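# Feed a leather strip along the fence through the knives

## Task

Place the leather strip flat against the guide fence on the table. Then push its leading end into the rotating knives without letting either hand touch them, and pass the strip straight through the gap between the knives and the roller so it comes out onto the table on the far side, still aligned with the fence.

## Robot and tools

Robot: two arms. left_arm carries a five-finger left hand and right_arm a right hand. Base positions in the scene frame: left_arm (-0.005, +0.346, 0) m, right_arm (-0.013, -0.343, 0) m, each turned very slightly about z. A post stands behind the arms. Loose objects may sometimes get nudged by outside pushes.

Frames: the scene frame has its origin at table-top height between the arms, +x out over the table, +z up, and left_arm on the +y side (camera image sides do not match these names). Poses and velocities in results are in each arm's own base frame. Offsets you send are measured along the current Hand target's own axes.

Hand point: a point 0.05 m in front of the palm, 0.15 m from the wrist face. Its +z runs along straight fingers, +y out of the palm, and +x across the palm away from the thumb on the right hand (toward the thumb on the left hand). Straight fingertips reach 0.06-0.07 m past it along +z, about 0.06 m behind it along -y. A wrist bracket on the little-finger side can strike things, and with level fingers the wrist may hang up to 0.11 m (palm down) or 0.23 m (palm up) below the point.

The 28-number row (every value in [-1, 1], always all 28 even if one arm is idle): left_arm dx, dy, dz, rx, ry, rz; then left hand little, ring, middle, index, thumb_bend, thumb_turn, force_limit, speed; then right_arm dx, dy, dz, rx, ry, rz; then right hand in the same eight-number order. Pose numbers are offsets, not absolute poses: 1.0 = 0.6 m or 180 degrees, and rx, ry, rz form one rotation vector. Every row counts from the Hand target at the start of the call, not from the row before; repeating an offset in a later call moves further. Six zeros means no new pose request for that arm. Each call orientation is clipped to within 32 degrees of the measured one.

Hand numbers: fingers and thumb_bend +1 straight, -1 curled; thumb_turn +1 beside the palm, -1 opposite the fingers. force_limit maps -1..+1 to about 0..10 N at the fingertip (0..15 N for both thumb motors). speed rises from near zero at -1 to full at +0.48 and above. For a soft grip use speed -0.94 or lower. To leave a hand unchanged, resend the eight numbers last executed for it (or, if none yet, its hand_measured six plus hand_force_limit and hand_speed). Grasps: thumb turned in front closes on things about 0.035-0.065 m thick; a handle down to 0.025 m; a thumb-to-index pinch holds light items. To grip harder, raise force_limit and send a more closed target; to loosen, send a target more open than hand_measured.

Tools:
- execute_actions(actions, cameras): actions is a list of actions, each a table of up to 15 rows of 28 numbers, one row per 1/30 s step; a short table repeats its final row to step 15. Images only with an empty list or when cameras names them.
- move(target, speed, blend, stop_force, zero, blocking, cameras): target is one 28-number row or up to 15 rows, all offsets from the same starting Hand targets. speed in m/s, 0.002-3.6, default 0.25 (turn rate twice this in rad/s), one value or one per target. blend in m rounds corners of a list; 0 stops at each. stop_force 3-120 N ends an arm's path when its wrist sensor feels that much push against its motion; with it every target needs identical hand numbers and blocking=false is not allowed. zero (default true) rezeroes before the move. Moves do not avoid obstacles and are capped at 10 s. The result adds a move: line (done, off_target, moving, held, fault) and limits (paced = clipped pose, held = steps withheld).
- wait(seconds 0-3600), stop() to brake a running move, zoom_image(camera, region [x0,y0,x1,y1], at most 504x504) on cam_high, cam_low, cam_left_wrist or cam_right_wrist, show_instructions(), zero_wrist_force(arm: left_arm or right_arm), finished_scene(scene 1) which is final.

Results: end_effector_position (m), end_effector_quat_wxyz, velocities; Hand target (next offsets count from it; the hand often settles short, so send the gap as an offset); hand_measured, hand_stopped_by (moving, target, force, stalled, fault), hand_load_n (positive when the finger is pushed open; a drop to about 0 signals a lost grip); Wrist force and torque in the end effector axes plus a peak line; joint torques; MOTOR HOT near 70 C (brakes at 85 C).

Avoid: any hand contact with the spinning knives; dropping the strip or letting it leave the table; fast contacts, slams and pushes. A net force of about 150 N, a joint torque over its limit (wrist joints 25.7 N m), or a joint lagging its plan (0.9 degrees wrist, 7.5 degrees shoulder or elbow) freezes that arm for 10 s. Arms are stiff, so targets just past firm contact can fault; approach slowly with stop_force. Keep the arms apart; a clearance check blocks most arm-to-arm approaches but not fingers, and a press between the arms can fail the scene. Do not steer a wrist close to its own base axis. Leave the strip in place and released before finishing.

Each tool is called by a JSON object that holds its "fn" and its "kwargs", one argument or row to a line.

Reference images:

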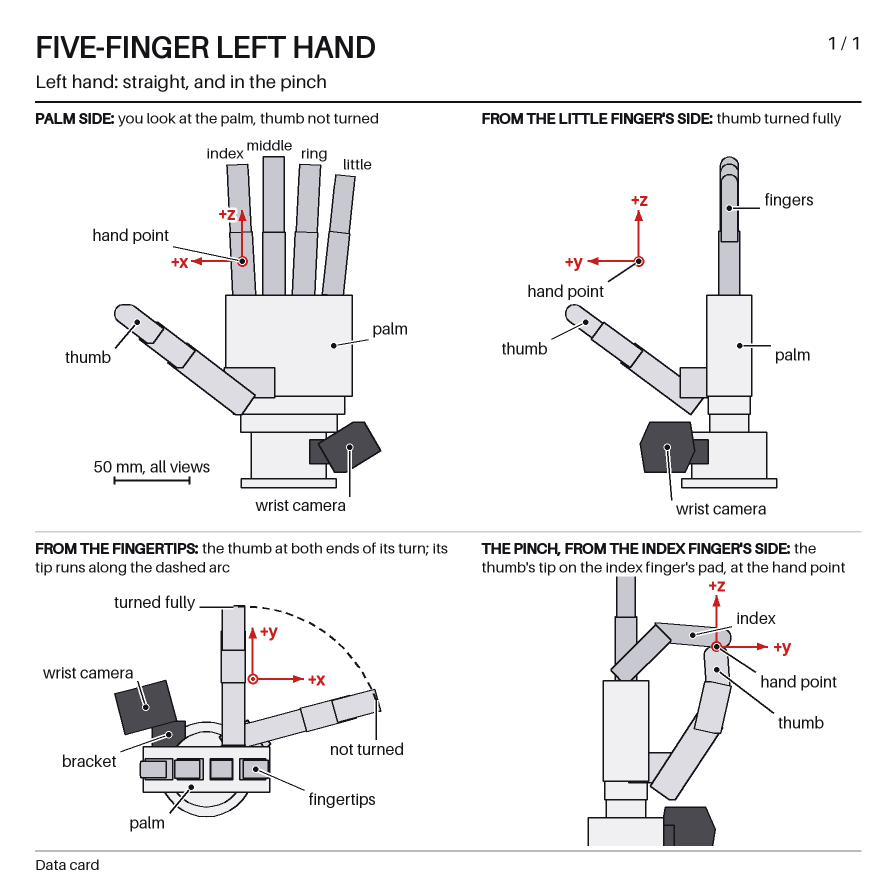

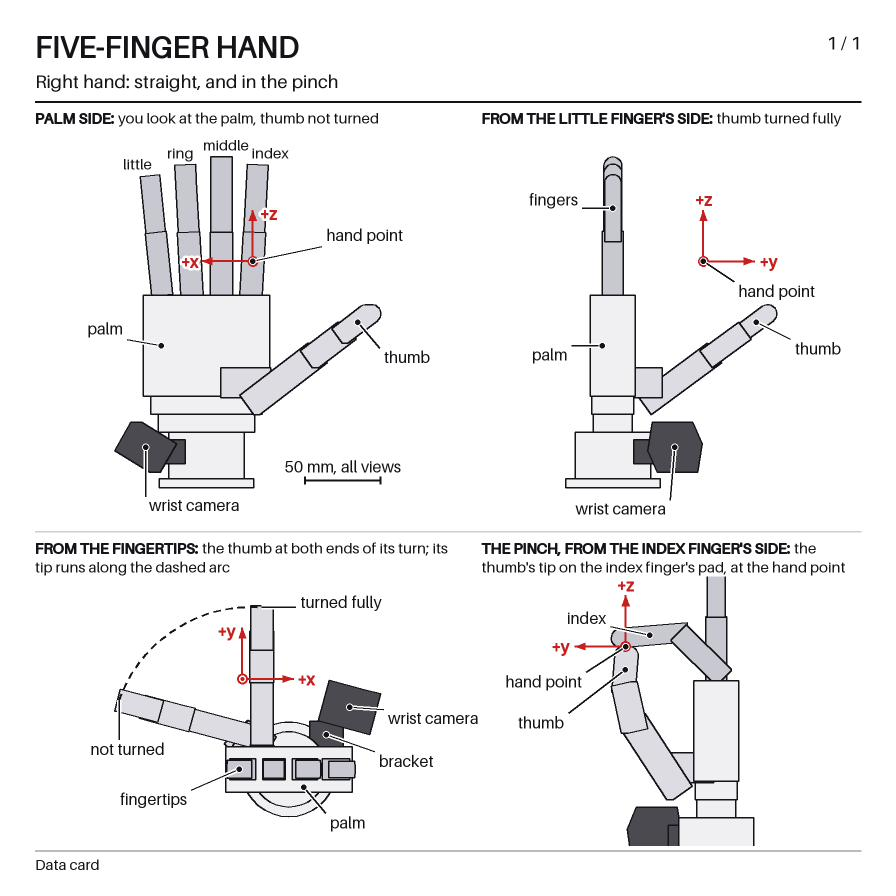

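## Session

{"fn": "execute_actions", "kwargs": {
  "actions": []
}}

Scene clock: 0.00 s.
left_arm: end_effector_position=(+0.1098, -0.1524, +0.3429) hand_measured=(+1.000, +1.000, +1.000, +1.000, +1.000, +1.000) hand_load_n=(+0.0, +0.0, +0.0, +0.0, +0.0, +0.0) hand_stopped_by=(target, target, target, target, target, target) hand_force_limit=0.00 hand_speed=-0.80 end_effector_quat_wxyz=(-0.153, -0.578, +0.766, +0.237) | right_arm: end_effector_position=(+0.3552, -0.2274, +0.1018) hand_measured=(+1.000, +1.000, +1.000, +1.000, +1.000, +1.000) hand_load_n=(+0.0, +0.0, +0.0, +0.0, +0.0, +0.0) hand_stopped_by=(target, target, target, target, target, target) hand_force_limit=0.00 hand_speed=-0.80 end_effector_quat_wxyz=(-0.010, +0.497, +0.855, +0.150)
Joint positions: left_arm=[2.981 -1.642 -1.804 1.312 -1.673 3.23] | right_arm=[-1.206 -1.186 1.864 1.101 1.352 -1.746]
Joint velocities: within noise
Joint torques (N m): no reading
Motor temperatures (°C): left_arm=[30 34 37 34 41 40] | right_arm=[39 30 37 38 45 45]
Wrist force (N): no reading
Wrist torque (N m): no reading
Wrist force, peak (N): no reading
Hand target: left_arm +0.1098, -0.1524, +0.3429; -0.153, -0.578, +0.766, +0.237 | right_arm +0.3552, -0.2274, +0.1018; -0.010, +0.497, +0.855, +0.150

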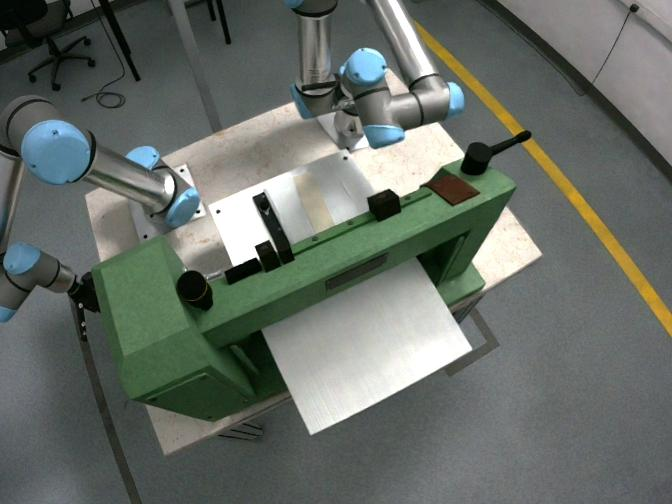

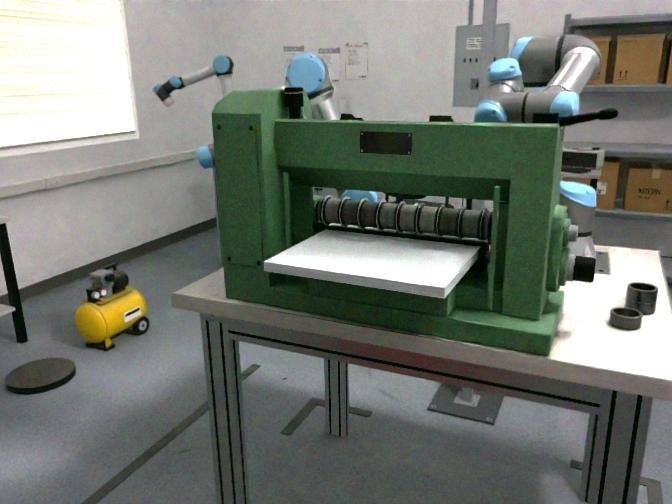

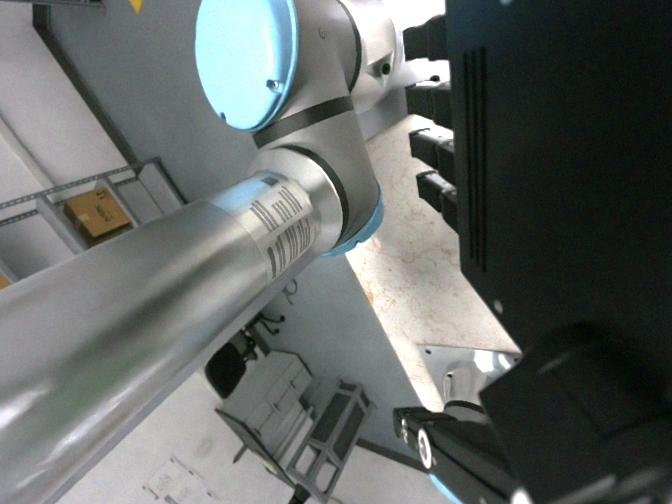

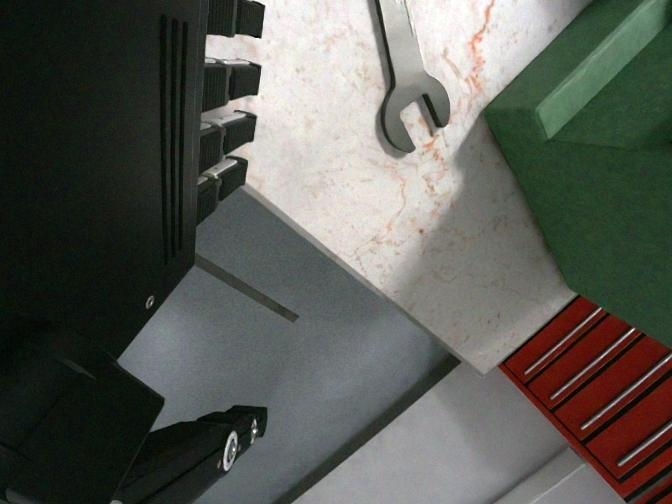

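{"fn": "zoom_image", "kwargs": {
  "camera": "cam_high",
  "region": [180, 120, 440, 300]
}}

{"fn": "zoom_image", "kwargs": {
  "camera": "cam_high",
  "region": [80, 40, 560, 440]
}}

{"fn": "zoom_image", "kwargs": {
  "camera": "cam_low",
  "region": [200, 80, 640, 360]
}}

Scaled by 1.938 from the camera's image (finer frame: 960x720).

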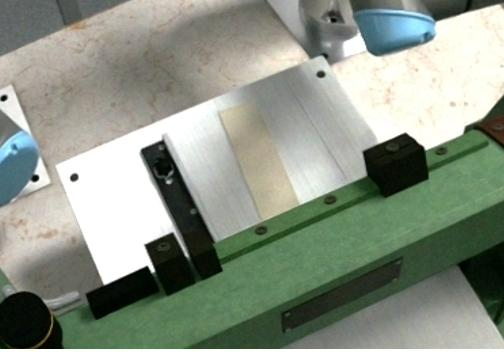

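Scaled by 1.050 from the camera's image (finer frame: 960x720).

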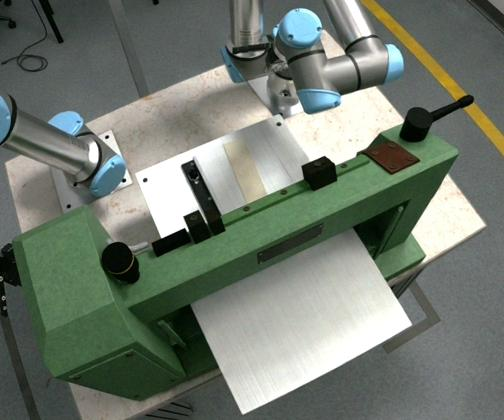

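Scaled by 1.145 from the camera's image (finer frame: 960x720).

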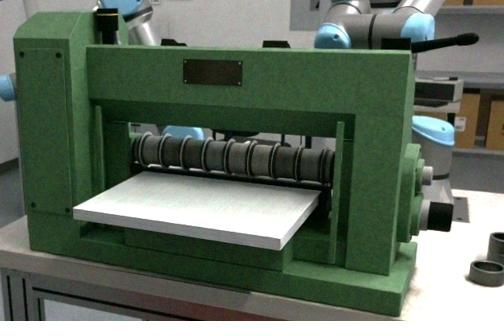

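{"fn": "move", "kwargs": {
  "target": [-0.024,-0.068,-0.042,0.179,0.0355,-0.0755,1,1,1,1,1,1,0,-0.8,0,0,0,0,0,0,1,1,1,1,1,1,0,-0.8],
  "cameras": ["all"]
}}

Scene clock: 64.23 s.
left_arm: end_effector_position=(+0.1599, -0.1522, +0.3427) hand_measured=(+1.000, +1.000, +1.000, +1.000, +1.000, +1.000) hand_load_n=(+0.0, +0.0, +0.0, +0.0, +0.0, +0.0) hand_stopped_by=(target, target, target, target, target, target) hand_force_limit=0.00 hand_speed=-0.80 end_effector_quat_wxyz=(+0.000, +0.695, -0.719, +0.000) | right_arm: end_effector_position=(+0.3552, -0.2274, +0.1018) hand_measured=(+1.000, +1.000, +1.000, +1.000, +1.000, +1.000) hand_load_n=(+0.0, +0.0, +0.0, +0.0, +0.0, +0.0) hand_stopped_by=(target, target, target, target, target, target) hand_force_limit=0.00 hand_speed=-0.80 end_effector_quat_wxyz=(-0.010, +0.497, +0.855, +0.150)
Joint positions: left_arm=[3.187 -1.388 -1.721 1.539 -1.57 3.222] | right_arm=[-1.206 -1.186 1.864 1.101 1.352 -1.746]
Joint torques (N m): left_arm=[5.98 17.72 5.62 -0.25 1.32 1.84] | right_arm=[-1.27 -31.31 -17.64 3.66 -0.67 -0.94]
Wrist force (N): left_arm=[0.3 2.1 0.3] | right_arm=[0.1 0.1 0.2]
Wrist torque (N m): left_arm=[0.19 -0.04 -0.15] | right_arm=[-0.01 -0.03 0.01]
Wrist force, peak (N): left_arm=[0.1 2.4 -0.3] | right_arm=[0.4 0.3 0.0]
Hand target: left_arm +0.1599, -0.1522, +0.3427; +0.000, +0.695, -0.719, +0.000 | right_arm +0.3552, -0.2274, +0.1018; -0.010, +0.497, +0.855, +0.150
Off the commanded pose: left_arm 0.000 m, 0 deg | right_arm 0.000 m, 0 deg.
move: done

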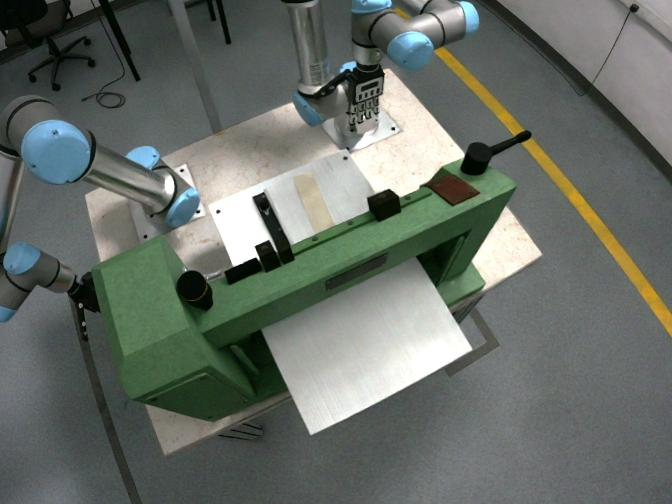

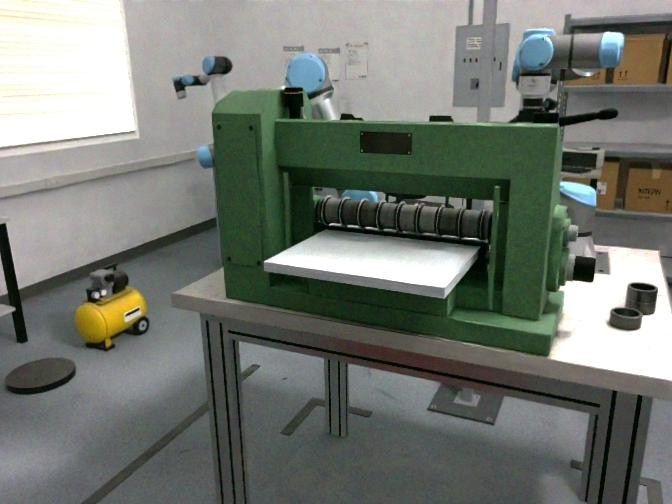

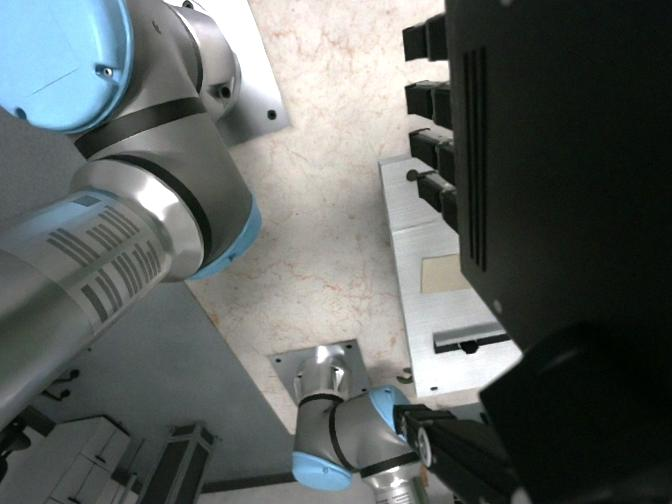

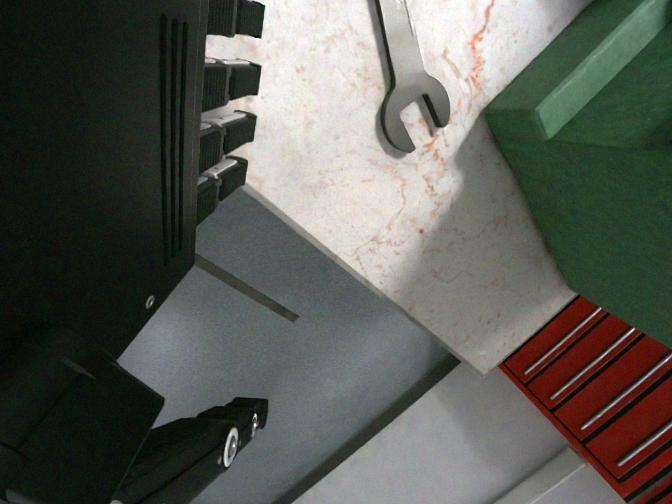

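{"fn": "move", "kwargs": {
  "target": [0.365,-0.1,0,0,0,-0.95,1,1,1,1,1,1,0,-0.8,0,0,0,0,0,0,1,1,1,1,1,1,0,-0.8],
  "cameras": ["cam_left_wrist","cam_high"]
}}

Scene clock: 126.57 s.
left_arm: end_effector_position=(+0.2124, -0.3732, +0.3429) hand_measured=(+1.000, +1.000, +1.000, +1.000, +1.000, +1.000) hand_load_n=(+0.0, +0.0, +0.0, +0.0, +0.0, +0.0) hand_stopped_by=(target, target, target, target, target, target) hand_force_limit=0.00 hand_speed=-0.80 end_effector_quat_wxyz=(+0.000, +0.771, +0.636, +0.000) | right_arm: end_effector_position=(+0.3552, -0.2274, +0.1018) hand_measured=(+1.000, +1.000, +1.000, +1.000, +1.000, +1.000) hand_load_n=(+0.0, +0.0, +0.0, +0.0, +0.0, +0.0) hand_stopped_by=(target, target, target, target, target, target) hand_force_limit=0.00 hand_speed=-0.80 end_effector_quat_wxyz=(-0.010, +0.497, +0.855, +0.150)
Joint positions: left_arm=[2.255 -1.82 -1.274 1.524 -1.57 -0.695] | right_arm=[-1.206 -1.186 1.864 1.101 1.352 -1.746]
Joint torques (N m): left_arm=[-7.35 17.83 29.14 -4.66 -1.59 -1.92] | right_arm=[0.35 -33.59 -19.74 4.19 -0.91 -2.05]
Wrist force (N): left_arm=[0.3 1.6 0.4] | right_arm=[0.2 0.1 0.1]
Wrist torque (N m): left_arm=[0.10 -0.01 0.01] | right_arm=[0.01 -0.04 0.02]
Wrist force, peak (N): left_arm=[0.8 2.6 0.2] | right_arm=[0.2 0.1 0.5]
Hand target: left_arm +0.2124, -0.3732, +0.3429; +0.000, +0.771, +0.636, +0.000 | right_arm +0.3552, -0.2274, +0.1018; -0.010, +0.497, +0.855, +0.150
Off the commanded pose: left_arm 0.000 m, 0 deg | right_arm 0.000 m, 0 deg.
move: done
Images, in order (width x height): cam_high 672x504, cam_left_wrist 672x504.

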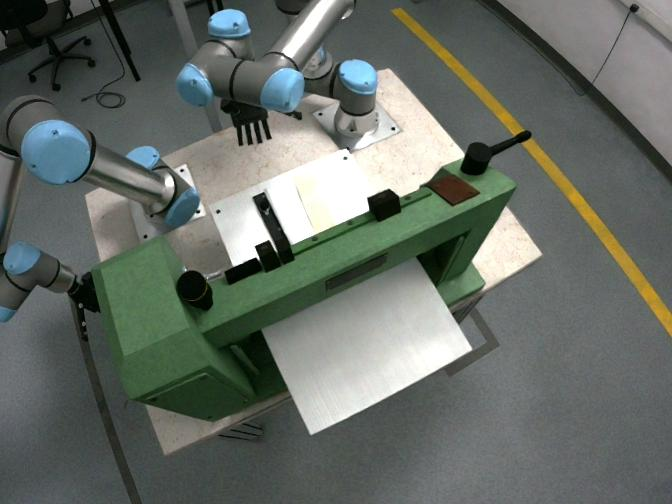

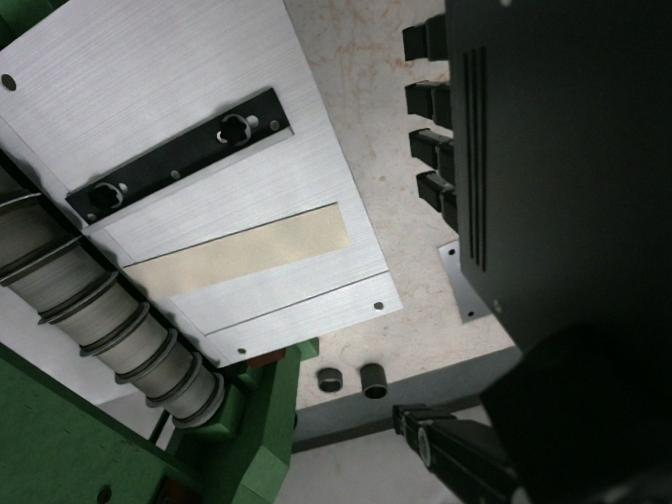

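{"fn": "zoom_image", "kwargs": {
  "camera": "cam_left_wrist",
  "region": [0, 50, 420, 440]
}}

{"fn": "zoom_image", "kwargs": {
  "camera": "cam_left_wrist",
  "region": [40, 180, 240, 350]
}}

Scaled by 1.200 from the camera's image (finer frame: 960x720).

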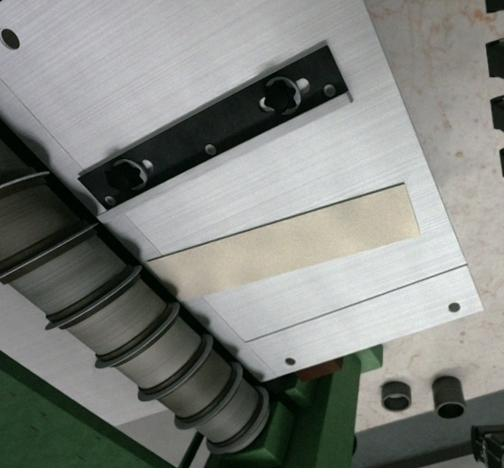

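Scaled by 2.520 from the camera's image (finer frame: 960x720).

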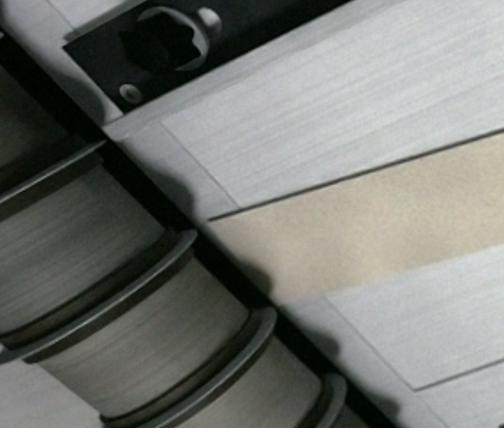

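{"fn": "move", "kwargs": {
  "target": [0.0185,0.263,0.055,0,0,0.488,-0.4,1,-0.4,1,1,-1,0,0,0,0,0,0,0,0,1,1,1,1,1,1,0,-0.8],
  "cameras": ["cam_left_wrist","cam_high"]
}}

Scene clock: 168.17 s.
left_arm: end_effector_position=(+0.3694, -0.3923, +0.3100) hand_measured=(-0.400, +1.000, -0.400, +1.000, +1.000, -1.000) hand_load_n=(+0.0, +0.5, +0.5, +0.0, +0.0, +0.0) hand_stopped_by=(target, target, target, target, target, target) hand_force_limit=0.00 hand_speed=0.00 end_effector_quat_wxyz=(+0.000, +0.997, -0.077, +0.000) | right_arm: end_effector_position=(+0.3552, -0.2274, +0.1018) hand_measured=(+1.000, +1.000, +1.000, +1.000, +1.000, +1.000) hand_load_n=(+0.0, +0.0, +0.0, +0.0, +0.0, +0.0) hand_stopped_by=(target, target, target, target, target, target) hand_force_limit=0.00 hand_speed=-0.80 end_effector_quat_wxyz=(-0.010, +0.497, +0.855, +0.150)
Joint positions: left_arm=[2.669 -1.974 -1.15 1.554 -1.57 1.251] | right_arm=[-1.206 -1.186 1.864 1.101 1.352 -1.746]
Joint torques (N m): left_arm=[7.22 24.61 29.6 -4.65 1.55 1.86] | right_arm=[0.81 -35.49 -20.69 4.22 -1.16 -2.49]
Wrist force (N): left_arm=[0.2 1.9 0.4] | right_arm=[0.3 0.0 0.4]
Wrist torque (N m): left_arm=[0.15 0.00 -0.17] | right_arm=[-0.02 -0.05 0.02]
Wrist force, peak (N): left_arm=[0.3 2.2 0.7] | right_arm=[0.2 0.0 0.6]
Hand target: left_arm +0.3694, -0.3923, +0.3100; +0.000, +0.997, -0.077, +0.000 | right_arm +0.3552, -0.2274, +0.1018; -0.010, +0.497, +0.855, +0.150
Off the commanded pose: left_arm 0.000 m, 0 deg | right_arm 0.000 m, 0 deg.
move: done
Images, in order (width x height): cam_high 672x504, cam_left_wrist 672x504.

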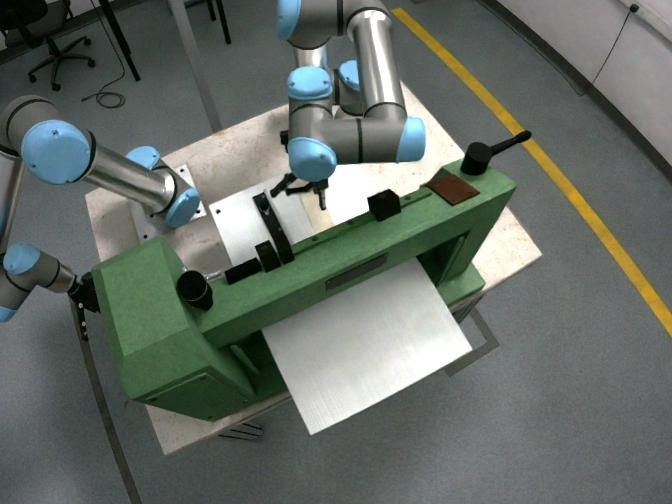

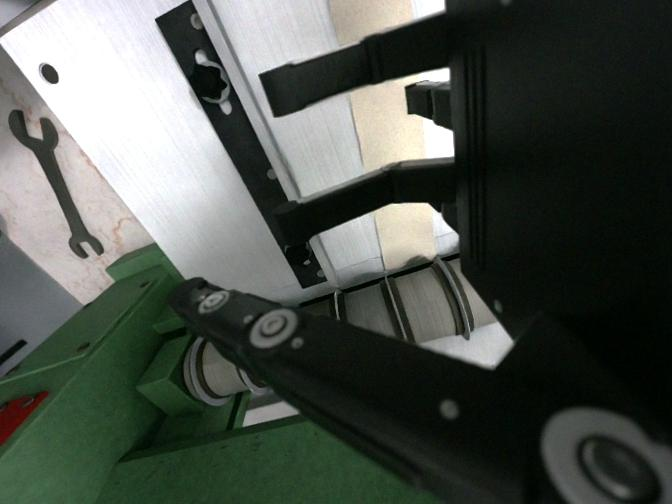

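{"fn": "zoom_image", "kwargs": {
  "camera": "cam_left_wrist",
  "region": [160, 0, 520, 360]
}}

{"fn": "zoom_image", "kwargs": {
  "camera": "cam_high",
  "region": [220, 130, 420, 280]
}}

Scaled by 1.400 from the camera's image (finer frame: 960x720).

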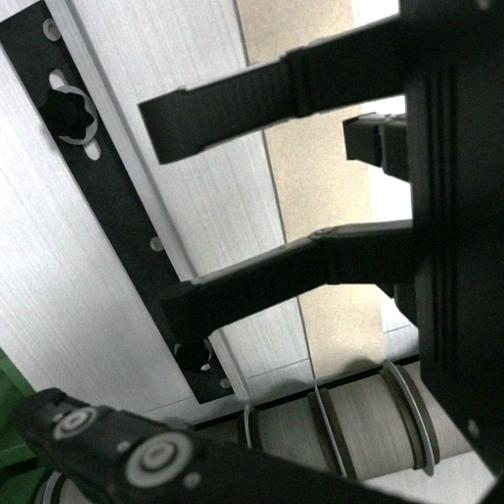

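Scaled by 2.520 from the camera's image (finer frame: 960x720).

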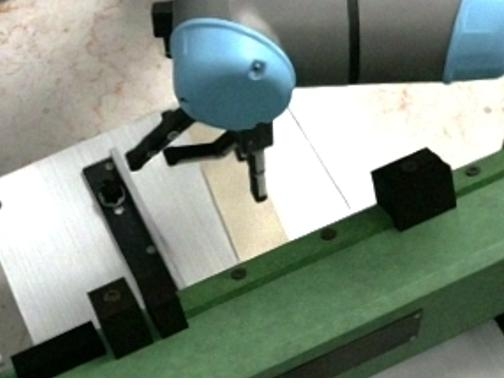

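{"fn": "move", "kwargs": {
  "target": [0,0,0.03,0,0,0,-1,1,-1,1,1,1,0,0,0,0,0,0,0,0,1,1,1,1,1,1,0,-0.8],
  "cameras": ["cam_left_wrist"]
}}

Scene clock: 191.03 s.
left_arm: end_effector_position=(+0.3694, -0.3924, +0.2920) hand_measured=(-1.000, +1.000, -1.000, +1.000, +1.000, +1.000) hand_load_n=(+0.0, +0.0, +0.0, +0.0, +0.0, +0.0) hand_stopped_by=(target, target, target, target, target, target) hand_force_limit=0.00 hand_speed=0.00 end_effector_quat_wxyz=(+0.000, +0.997, -0.077, +0.000) | right_arm: end_effector_position=(+0.3552, -0.2274, +0.1018) hand_measured=(+1.000, +1.000, +1.000, +1.000, +1.000, +1.000) hand_load_n=(+0.0, +0.0, +0.0, +0.0, +0.0, +0.0) hand_stopped_by=(target, target, target, target, target, target) hand_force_limit=0.00 hand_speed=-0.80 end_effector_quat_wxyz=(-0.010, +0.497, +0.855, +0.150)
Joint positions: left_arm=[2.669 -1.974 -1.196 1.6 -1.57 1.251] | right_arm=[-1.206 -1.186 1.864 1.101 1.352 -1.746]
Joint torques (N m): left_arm=[-6.11 27.56 6.04 -0.16 1.37 -1.32] | right_arm=[1.15 -35.91 -21.47 4.24 -1.24 -2.43]
Wrist force (N): left_arm=[0.1 2.0 0.3] | right_arm=[0.0 -0.1 0.3]
Wrist torque (N m): left_arm=[0.17 0.01 -0.18] | right_arm=[-0.03 -0.01 0.00]
Wrist force, peak (N): left_arm=[0.2 2.4 0.0] | right_arm=[0.1 0.0 0.6]
Hand target: left_arm +0.3694, -0.3924, +0.2920; +0.000, +0.997, -0.077, +0.000 | right_arm +0.3552, -0.2274, +0.1018; -0.010, +0.497, +0.855, +0.150
Off the commanded pose: left_arm 0.000 m, 0 deg | right_arm 0.000 m, 0 deg.
move: done

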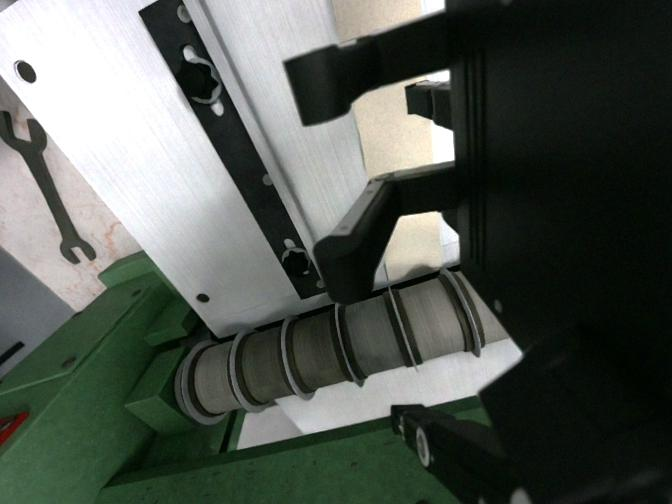

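{"fn": "zoom_image", "kwargs": {
  "camera": "cam_left_wrist",
  "region": [320, 190, 520, 340]
}}

Scaled by 2.520 from the camera's image (finer frame: 960x720).

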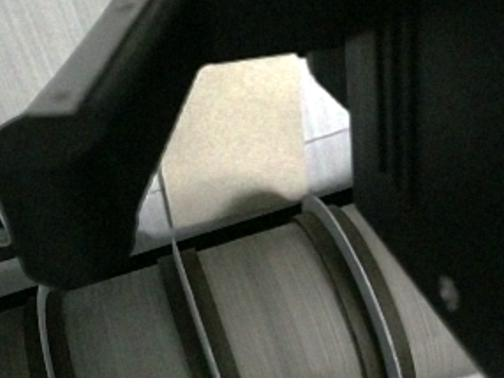

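{"fn": "zoom_image", "kwargs": {
  "camera": "cam_left_wrist",
  "region": [180, 100, 380, 320]
}}

Scaled by 2.291 from the camera's image (finer frame: 960x720).

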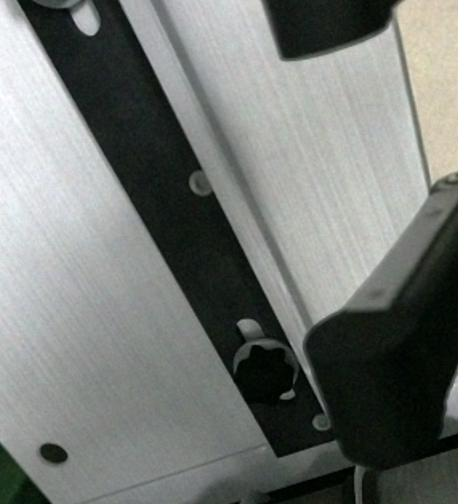

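{"fn": "move", "kwargs": {
  "target": [0,0.0083,0.0717,0,0,0,-1,1,-1,1,1,1,0,0,0,0,0,0,0,0,1,1,1,1,1,1,0,-0.8],
  "cameras": ["cam_left_wrist","cam_high"],
  "speed": 0.08
}}

Scene clock: 232.07 s.
left_arm: end_effector_position=(+0.3687, -0.3973, +0.2490) hand_measured=(-1.000, +1.000, -1.000, +1.000, +1.000, +1.000) hand_load_n=(+0.0, +0.0, +0.0, +0.0, -0.5, +0.0) hand_stopped_by=(target, target, target, target, target, target) hand_force_limit=0.00 hand_speed=0.00 end_effector_quat_wxyz=(+0.000, +0.997, -0.077, +0.000) | right_arm: end_effector_position=(+0.3552, -0.2274, +0.1018) hand_measured=(+1.000, +1.000, +1.000, +1.000, +1.000, +1.000) hand_load_n=(+0.0, +0.0, +0.0, +0.0, +0.0, +0.0) hand_stopped_by=(target, target, target, target, target, target) hand_force_limit=0.00 hand_speed=-0.80 end_effector_quat_wxyz=(-0.010, +0.497, +0.855, +0.150)
Joint positions: left_arm=[2.658 -1.99 -1.283 1.703 -1.57 1.241] | right_arm=[-1.206 -1.186 1.864 1.101 1.352 -1.746]
Joint torques (N m): left_arm=[-7.25 24.54 5.11 -0.26 0.44 -1.76] | right_arm=[2.01 -35.96 -21.03 4.35 -1.5 -2.48]
Wrist force (N): left_arm=[-0.1 1.8 0.5] | right_arm=[-0.1 0.0 0.4]
Wrist torque (N m): left_arm=[0.13 0.04 -0.03] | right_arm=[-0.03 0.00 0.00]
Wrist force, peak (N): left_arm=[0.1 2.5 0.2] | right_arm=[0.2 -0.1 0.6]
Hand target: left_arm +0.3686, -0.3973, +0.2490; +0.000, +0.997, -0.077, +0.000 | right_arm +0.3552, -0.2274, +0.1018; -0.010, +0.497, +0.855, +0.150
Off the commanded pose: left_arm 0.000 m, 0 deg | right_arm 0.000 m, 0 deg.
move: done
Images, in order (width x height): cam_high 672x504, cam_left_wrist 672x504.

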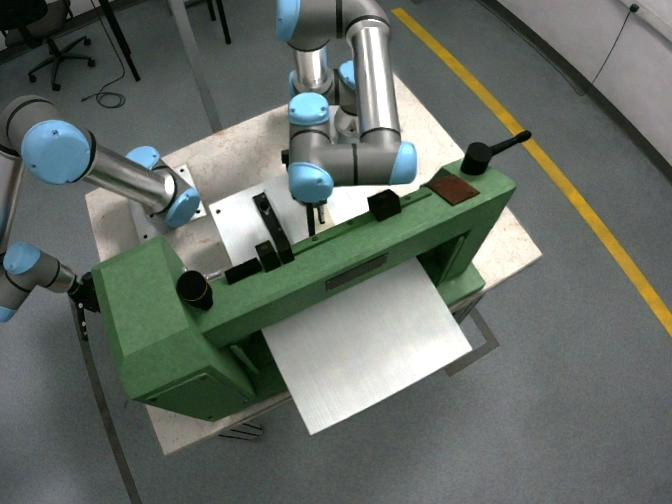

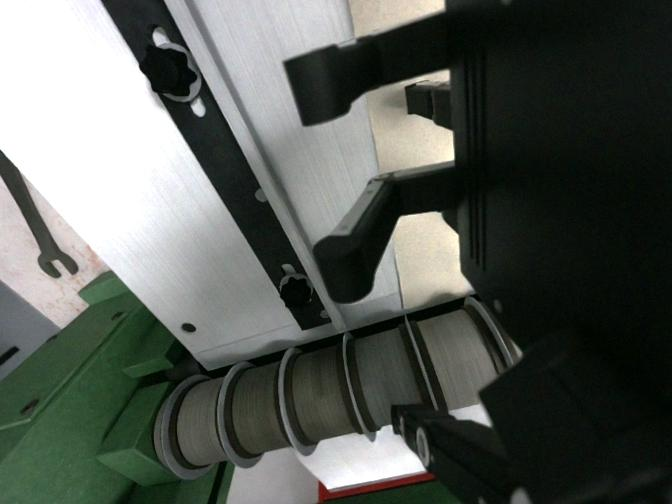

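{"fn": "move", "kwargs": {
  "target": [0,0,0.05,0,0,0,-1,1,-1,1,1,1,0,0,0,0,0,0,0,0,1,1,1,1,1,1,0,-0.8],
  "cameras": ["cam_left_wrist"],
  "speed": 0.008,
  "stop_force": 5
}}

Scene clock: 241.00 s.
left_arm: end_effector_position=(+0.3686, -0.3973, +0.2428) hand_measured=(-1.000, +1.000, -1.000, +1.000, +1.000, +1.000) hand_load_n=(+0.0, +0.0, +0.0, +0.0, +0.0, +0.0) hand_stopped_by=(target, target, target, target, target, target) hand_force_limit=0.00 hand_speed=0.00 end_effector_quat_wxyz=(+0.000, +0.997, -0.077, +0.000) | right_arm: end_effector_position=(+0.3552, -0.2274, +0.1018) hand_measured=(+1.000, +1.000, +1.000, +1.000, +1.000, +1.000) hand_load_n=(+0.0, +0.0, +0.0, +0.0, -0.5, +0.0) hand_stopped_by=(target, target, target, target, target, target) hand_force_limit=0.00 hand_speed=-0.80 end_effector_quat_wxyz=(-0.010, +0.497, +0.855, +0.150)
Joint positions: left_arm=[2.658 -1.993 -1.296 1.718 -1.57 1.241] | right_arm=[-1.206 -1.186 1.864 1.101 1.352 -1.746]
Joint torques (N m): left_arm=[-7.15 36.91 27.18 -4.26 1.21 -1.74] | right_arm=[2.04 -35.87 -20.49 4.2 -1.43 -2.36]
Wrist force (N): left_arm=[-0.1 1.6 -5.0] | right_arm=[0.3 -0.1 0.4]
Wrist torque (N m): left_arm=[0.43 -0.07 -0.03] | right_arm=[-0.05 -0.05 0.01]
Wrist force, peak (N): left_arm=[1.3 2.0 -12.0] | right_arm=[0.3 -0.2 0.6]
Hand target: left_arm +0.3686, -0.3973, +0.2428; +0.000, +0.997, -0.077, +0.000 (not the last commanded pose) | right_arm +0.3552, -0.2274, +0.1018; -0.010, +0.497, +0.855, +0.150
Off the commanded pose: left_arm 0.024 m, 0 deg | right_arm 0.000 m, 0 deg.
move: contact (left_arm)

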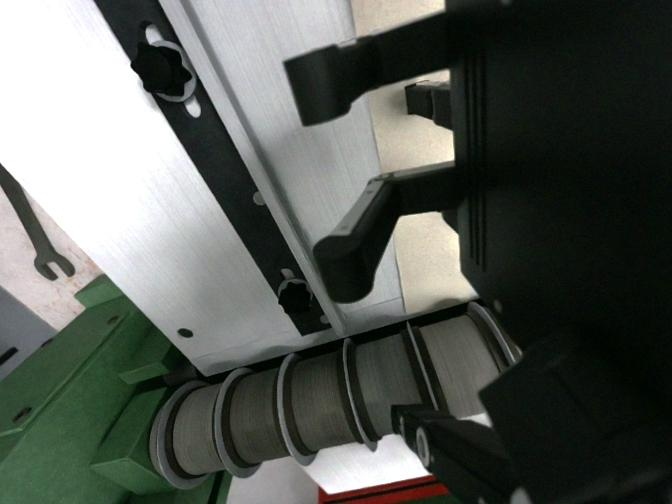

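{"fn": "move", "kwargs": {
  "target": [0.004,0.033,0,0,0,0,-1,1,-1,1,1,1,0,0,0,0,0,0,0,0,1,1,1,1,1,1,0,-0.8],
  "cameras": ["cam_left_wrist"],
  "speed": 0.03
}}

Scene clock: 250.40 s.
left_arm: end_effector_position=(+0.3680, -0.4172, +0.2428) hand_measured=(-1.000, +1.000, -1.000, +1.000, +1.000, +1.000) hand_load_n=(+0.0, +0.0, +0.0, +0.0, +0.0, +0.0) hand_stopped_by=(target, target, target, target, target, target) hand_force_limit=0.00 hand_speed=0.00 end_effector_quat_wxyz=(+0.001, +0.997, -0.077, +0.000) | right_arm: end_effector_position=(+0.3552, -0.2274, +0.1018) hand_measured=(+1.000, +1.000, +1.000, +1.000, +1.000, +1.000) hand_load_n=(-0.5, +0.0, +0.5, +0.0, +0.0, +0.0) hand_stopped_by=(target, target, target, target, target, target) hand_force_limit=0.00 hand_speed=-0.80 end_effector_quat_wxyz=(-0.010, +0.497, +0.855, +0.150)
Joint positions: left_arm=[2.62 -2.027 -1.245 1.702 -1.57 1.203] | right_arm=[-1.206 -1.186 1.864 1.101 1.352 -1.746]
Joint torques (N m): left_arm=[-8 24.18 29.22 -3.9 -0.02 -1.54] | right_arm=[2.31 -36.21 -21.42 4.25 -1.52 -2.43]
Wrist force (N): left_arm=[-0.3 -1.3 -4.5] | right_arm=[-0.1 0.2 0.4]
Wrist torque (N m): left_arm=[0.38 -0.07 0.02] | right_arm=[0.00 0.00 0.00]
Wrist force, peak (N): left_arm=[-0.2 2.0 -5.2] | right_arm=[0.2 0.1 0.7]
Hand target: left_arm +0.3680, -0.4173, +0.2428; +0.000, +0.997, -0.077, +0.000 | right_arm +0.3552, -0.2274, +0.1018; -0.010, +0.497, +0.855, +0.150
Off the commanded pose: left_arm 0.000 m, 0 deg | right_arm 0.000 m, 0 deg.
move: done

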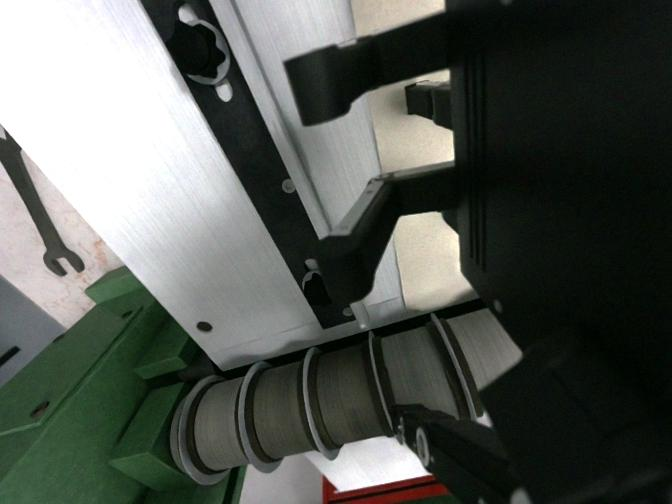

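{"fn": "move", "kwargs": {
  "target": [0.0018,0.0512,0,0,0,-0.0382,-1,1,-1,1,1,1,0,0,0,0,0,0,0,0,1,1,1,1,1,1,0,-0.8],
  "cameras": ["cam_left_wrist"],
  "speed": 0.03
}}

Scene clock: 267.73 s.
left_arm: end_effector_position=(+0.3643, -0.4478, +0.2428) hand_measured=(-1.000, +1.000, -1.000, +1.000, +1.000, +1.000) hand_load_n=(+0.0, +0.0, +0.0, +0.0, +0.0, +0.0) hand_stopped_by=(target, target, target, target, target, target) hand_force_limit=0.00 hand_speed=0.00 end_effector_quat_wxyz=(+0.001, +1.000, -0.017, +0.000) | right_arm: end_effector_position=(+0.3552, -0.2274, +0.1018) hand_measured=(+1.000, +1.000, +1.000, +1.000, +1.000, +1.000) hand_load_n=(+0.0, +0.0, +0.0, +0.0, +0.0, +0.0) hand_stopped_by=(target, target, target, target, target, target) hand_force_limit=0.00 hand_speed=-0.80 end_effector_quat_wxyz=(-0.010, +0.497, +0.855, +0.150)
Joint positions: left_arm=[2.549 -2.071 -1.179 1.68 -1.57 1.012] | right_arm=[-1.206 -1.186 1.864 1.101 1.352 -1.746]
Joint torques (N m): left_arm=[-8.78 25.33 27.97 -4 -0.91 -1.55] | right_arm=[2.42 -35.51 -20.86 4.25 -1.48 -2.42]
Wrist force (N): left_arm=[0.8 -1.5 -4.5] | right_arm=[-0.1 0.0 0.6]
Wrist torque (N m): left_arm=[0.37 -0.08 0.11] | right_arm=[-0.04 -0.01 0.00]
Wrist force, peak (N): left_arm=[1.3 -1.6 -5.1] | right_arm=[0.2 0.0 0.8]
Hand target: left_arm +0.3643, -0.4478, +0.2428; +0.000, +1.000, -0.017, +0.000 | right_arm +0.3552, -0.2274, +0.1018; -0.010, +0.497, +0.855, +0.150
Off the commanded pose: left_arm 0.000 m, 0 deg | right_arm 0.000 m, 0 deg.
move: done

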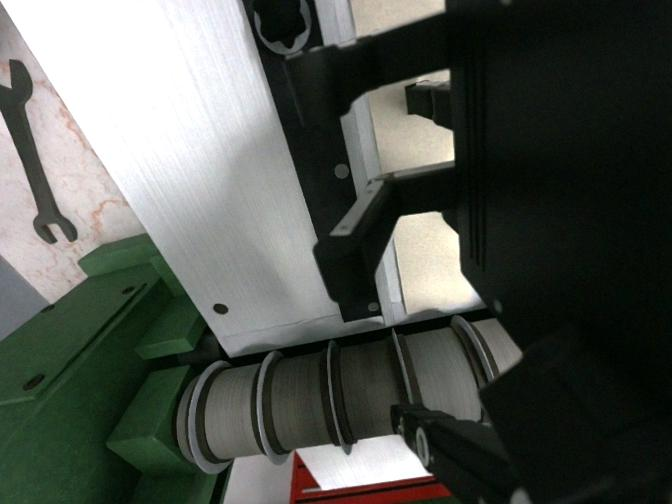

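{"fn": "zoom_image", "kwargs": {
  "camera": "cam_left_wrist",
  "region": [310, 0, 500, 190]
}}

{"fn": "zoom_image", "kwargs": {
  "camera": "cam_left_wrist",
  "region": [310, 170, 530, 390]
}}

Scaled by 2.653 from the camera's image (finer frame: 960x720).

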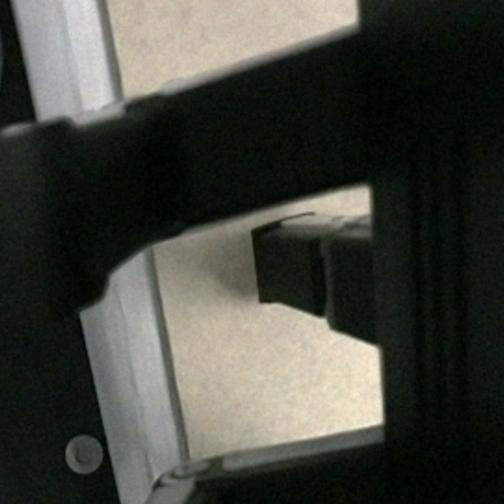

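Scaled by 2.291 from the camera's image (finer frame: 960x720).

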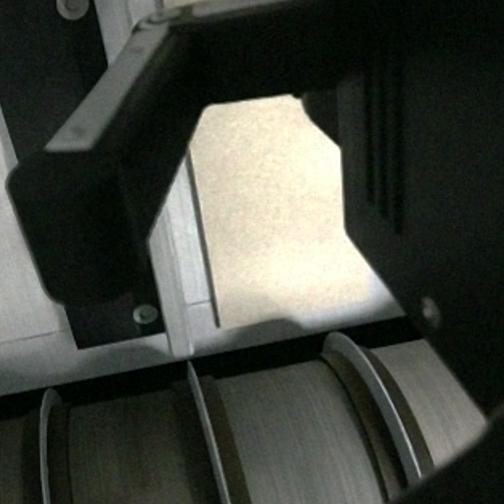

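{"fn": "move", "kwargs": {
  "target": [0,0.0217,0,0,0,0,-1,1,-1,1,1,1,0,0,0,0,0,0,0,0,1,1,1,1,1,1,0,-0.8],
  "cameras": ["cam_left_wrist"],
  "speed": 0.02
}}

{"fn": "zoom_image", "kwargs": {
  "camera": "cam_left_wrist",
  "region": [310, 170, 530, 390]
}}

{"fn": "zoom_image", "kwargs": {
  "camera": "cam_left_wrist",
  "region": [310, 0, 500, 190]
}}

Scene clock: 298.47 s.
left_arm: end_effector_position=(+0.3639, -0.4608, +0.2428) hand_measured=(-1.000, +1.000, -1.000, +1.000, +1.000, +1.000) hand_load_n=(+0.0, +0.0, +0.0, +0.0, +0.0, +0.0) hand_stopped_by=(target, target, target, target, target, target) hand_force_limit=0.00 hand_speed=0.00 end_effector_quat_wxyz=(+0.001, +1.000, -0.017, +0.000) | right_arm: end_effector_position=(+0.3552, -0.2274, +0.1018) hand_measured=(+1.000, +1.000, +1.000, +1.000, +1.000, +1.000) hand_load_n=(+0.0, +0.0, +0.0, +0.0, +0.0, +0.0) hand_stopped_by=(target, target, target, target, target, target) hand_force_limit=0.00 hand_speed=-0.80 end_effector_quat_wxyz=(-0.010, +0.497, +0.855, +0.150)
Joint positions: left_arm=[2.528 -2.096 -1.14 1.666 -1.57 0.99] | right_arm=[-1.206 -1.186 1.864 1.101 1.352 -1.746]
Joint torques (N m): left_arm=[-7.9 26.58 27.79 -3.65 0.71 -1.77] | right_arm=[3.09 -35.47 -21.06 4.31 -1.61 -2.37]
Wrist force (N): left_arm=[0.1 -3.0 -4.9] | right_arm=[0.0 0.0 0.5]
Wrist torque (N m): left_arm=[0.44 -0.11 0.09] | right_arm=[-0.04 -0.02 0.01]
Wrist force, peak (N): left_arm=[0.1 -3.5 -5.0] | right_arm=[0.1 -0.2 0.8]
Hand target: left_arm +0.3639, -0.4608, +0.2428; +0.000, +1.000, -0.017, +0.000 | right_arm +0.3552, -0.2274, +0.1018; -0.010, +0.497, +0.855, +0.150
Off the commanded pose: left_arm 0.000 m, 0 deg | right_arm 0.000 m, 0 deg.
move: done

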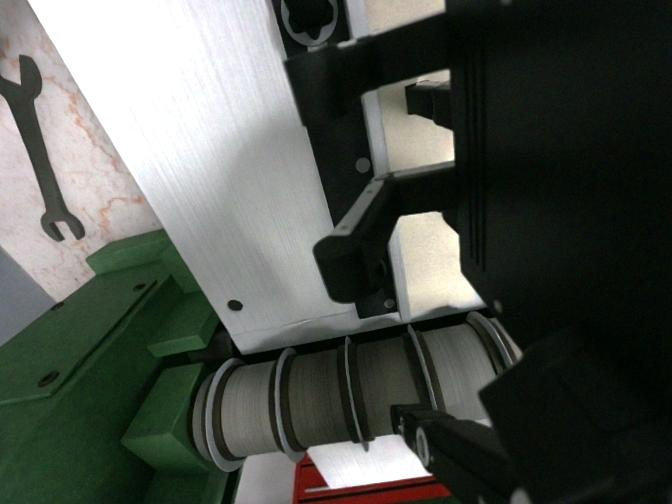

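Scaled by 2.291 from the camera's image (finer frame: 960x720).

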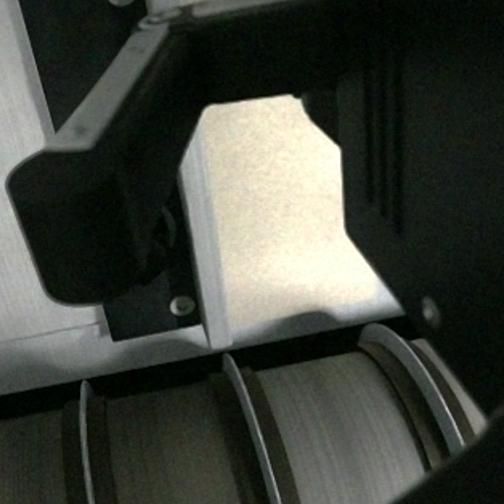

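Scaled by 2.653 from the camera's image (finer frame: 960x720).

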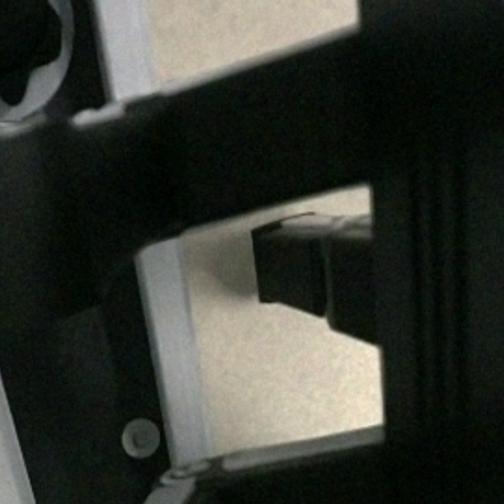

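{"fn": "move", "kwargs": {
  "target": [0.05,-0.0008,0,0,0,0,-1,1,-1,1,1,1,0,0,0,0,0,0,0,0,1,1,1,1,1,1,0,-0.8],
  "cameras": ["cam_left_wrist","cam_low"],
  "speed": 0.03,
  "stop_force": 12
}}

{"fn": "zoom_image", "kwargs": {
  "camera": "cam_left_wrist",
  "region": [310, 170, 530, 390]
}}

Scene clock: 320.60 s.
left_arm: end_effector_position=(+0.3799, -0.4615, +0.2437) hand_measured=(-1.000, +1.000, -1.000, +1.000, +1.000, +1.000) hand_load_n=(+0.0, +0.0, +0.0, +0.0, +0.0, +0.0) hand_stopped_by=(target, target, target, target, target, target) hand_force_limit=0.00 hand_speed=0.00 end_effector_quat_wxyz=(+0.001, +1.000, -0.017, +0.001) | right_arm: end_effector_position=(+0.3552, -0.2274, +0.1018) hand_measured=(+1.000, +1.000, +1.000, +1.000, +1.000, +1.000) hand_load_n=(+0.0, +0.0, +0.0, +0.0, +0.0, +0.0) hand_stopped_by=(target, target, target, target, target, target) hand_force_limit=0.00 hand_speed=-0.80 end_effector_quat_wxyz=(-0.010, +0.497, +0.855, +0.150)
Joint positions: left_arm=[2.544 -2.124 -1.094 1.651 -1.57 1.007] | right_arm=[-1.206 -1.186 1.864 1.101 1.352 -1.746]
Joint torques (N m): left_arm=[0 35.52 18.95 -2.38 -0.02 0.09] | right_arm=[3.53 -35.75 -20.92 4.31 -1.69 -2.49]
Wrist force (N): left_arm=[0.2 1.9 0.5] | right_arm=[0.0 0.1 0.5]
Wrist torque (N m): left_arm=[0.17 -0.02 0.00] | right_arm=[-0.02 -0.02 0.01]
Wrist force, peak (N): left_arm=[-2.7 1.7 -5.5] | right_arm=[0.2 0.2 0.7]
Hand target: left_arm +0.3799, -0.4615, +0.2437; +0.001, +1.000, -0.017, +0.001 (not the last commanded pose) | right_arm +0.3552, -0.2274, +0.1018; -0.010, +0.497, +0.855, +0.150
Off the commanded pose: left_arm 0.014 m, 0 deg | right_arm 0.000 m, 0 deg.
FORCE FAULT: contact force on the left arm reached its limit, and that arm stopped. The contact can be on any part of that arm, not only on its tool. That arm's remaining commands of this call were not run. That arm is still stopped at the end of this call. That arm stays stopped for about 10 more seconds. Until then a move that you send moves the other arm only, and its call returns only when the move has ended. Once the stop has ended, the next robot result says so. If the stop ends while you think or write, that arm runs what you send next, counted from a new Hand target: where the arm stands when the stop ends. While its stop runs, that arm, its gripper or tool too, takes no new command. Until it ends, the stop uses up actions while you think or wait. An arm that is not stopped still takes commands.
move: fault (left_arm)
Images, in order (width x height): cam_low 672x504, cam_left_wrist 672x504.

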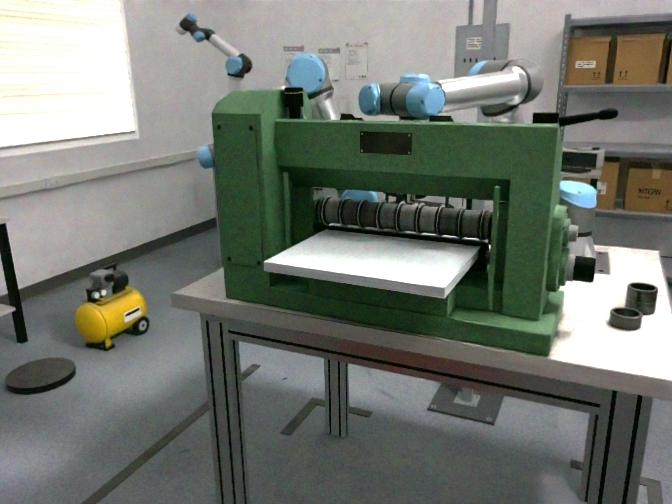

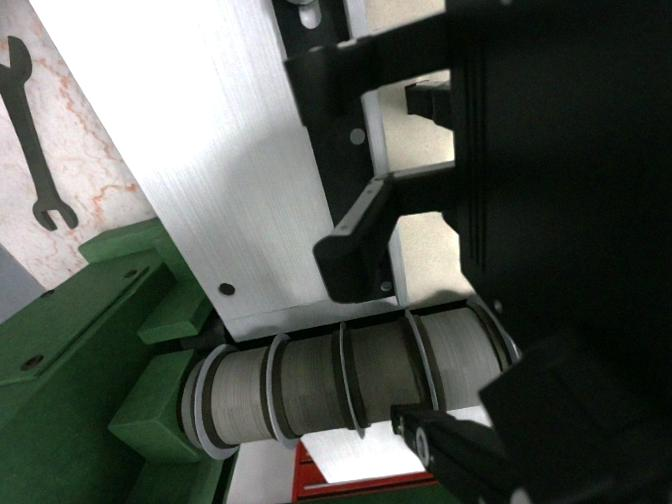

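Scaled by 2.291 from the camera's image (finer frame: 960x720).

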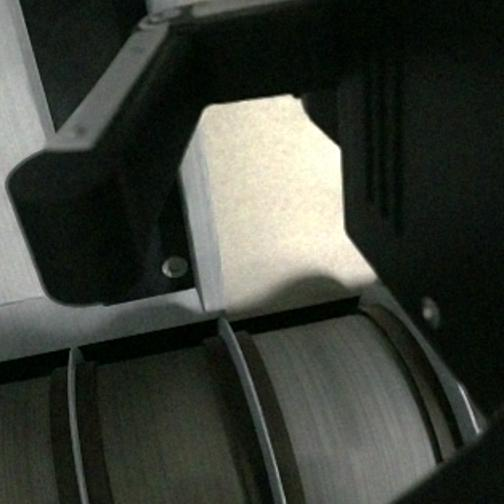

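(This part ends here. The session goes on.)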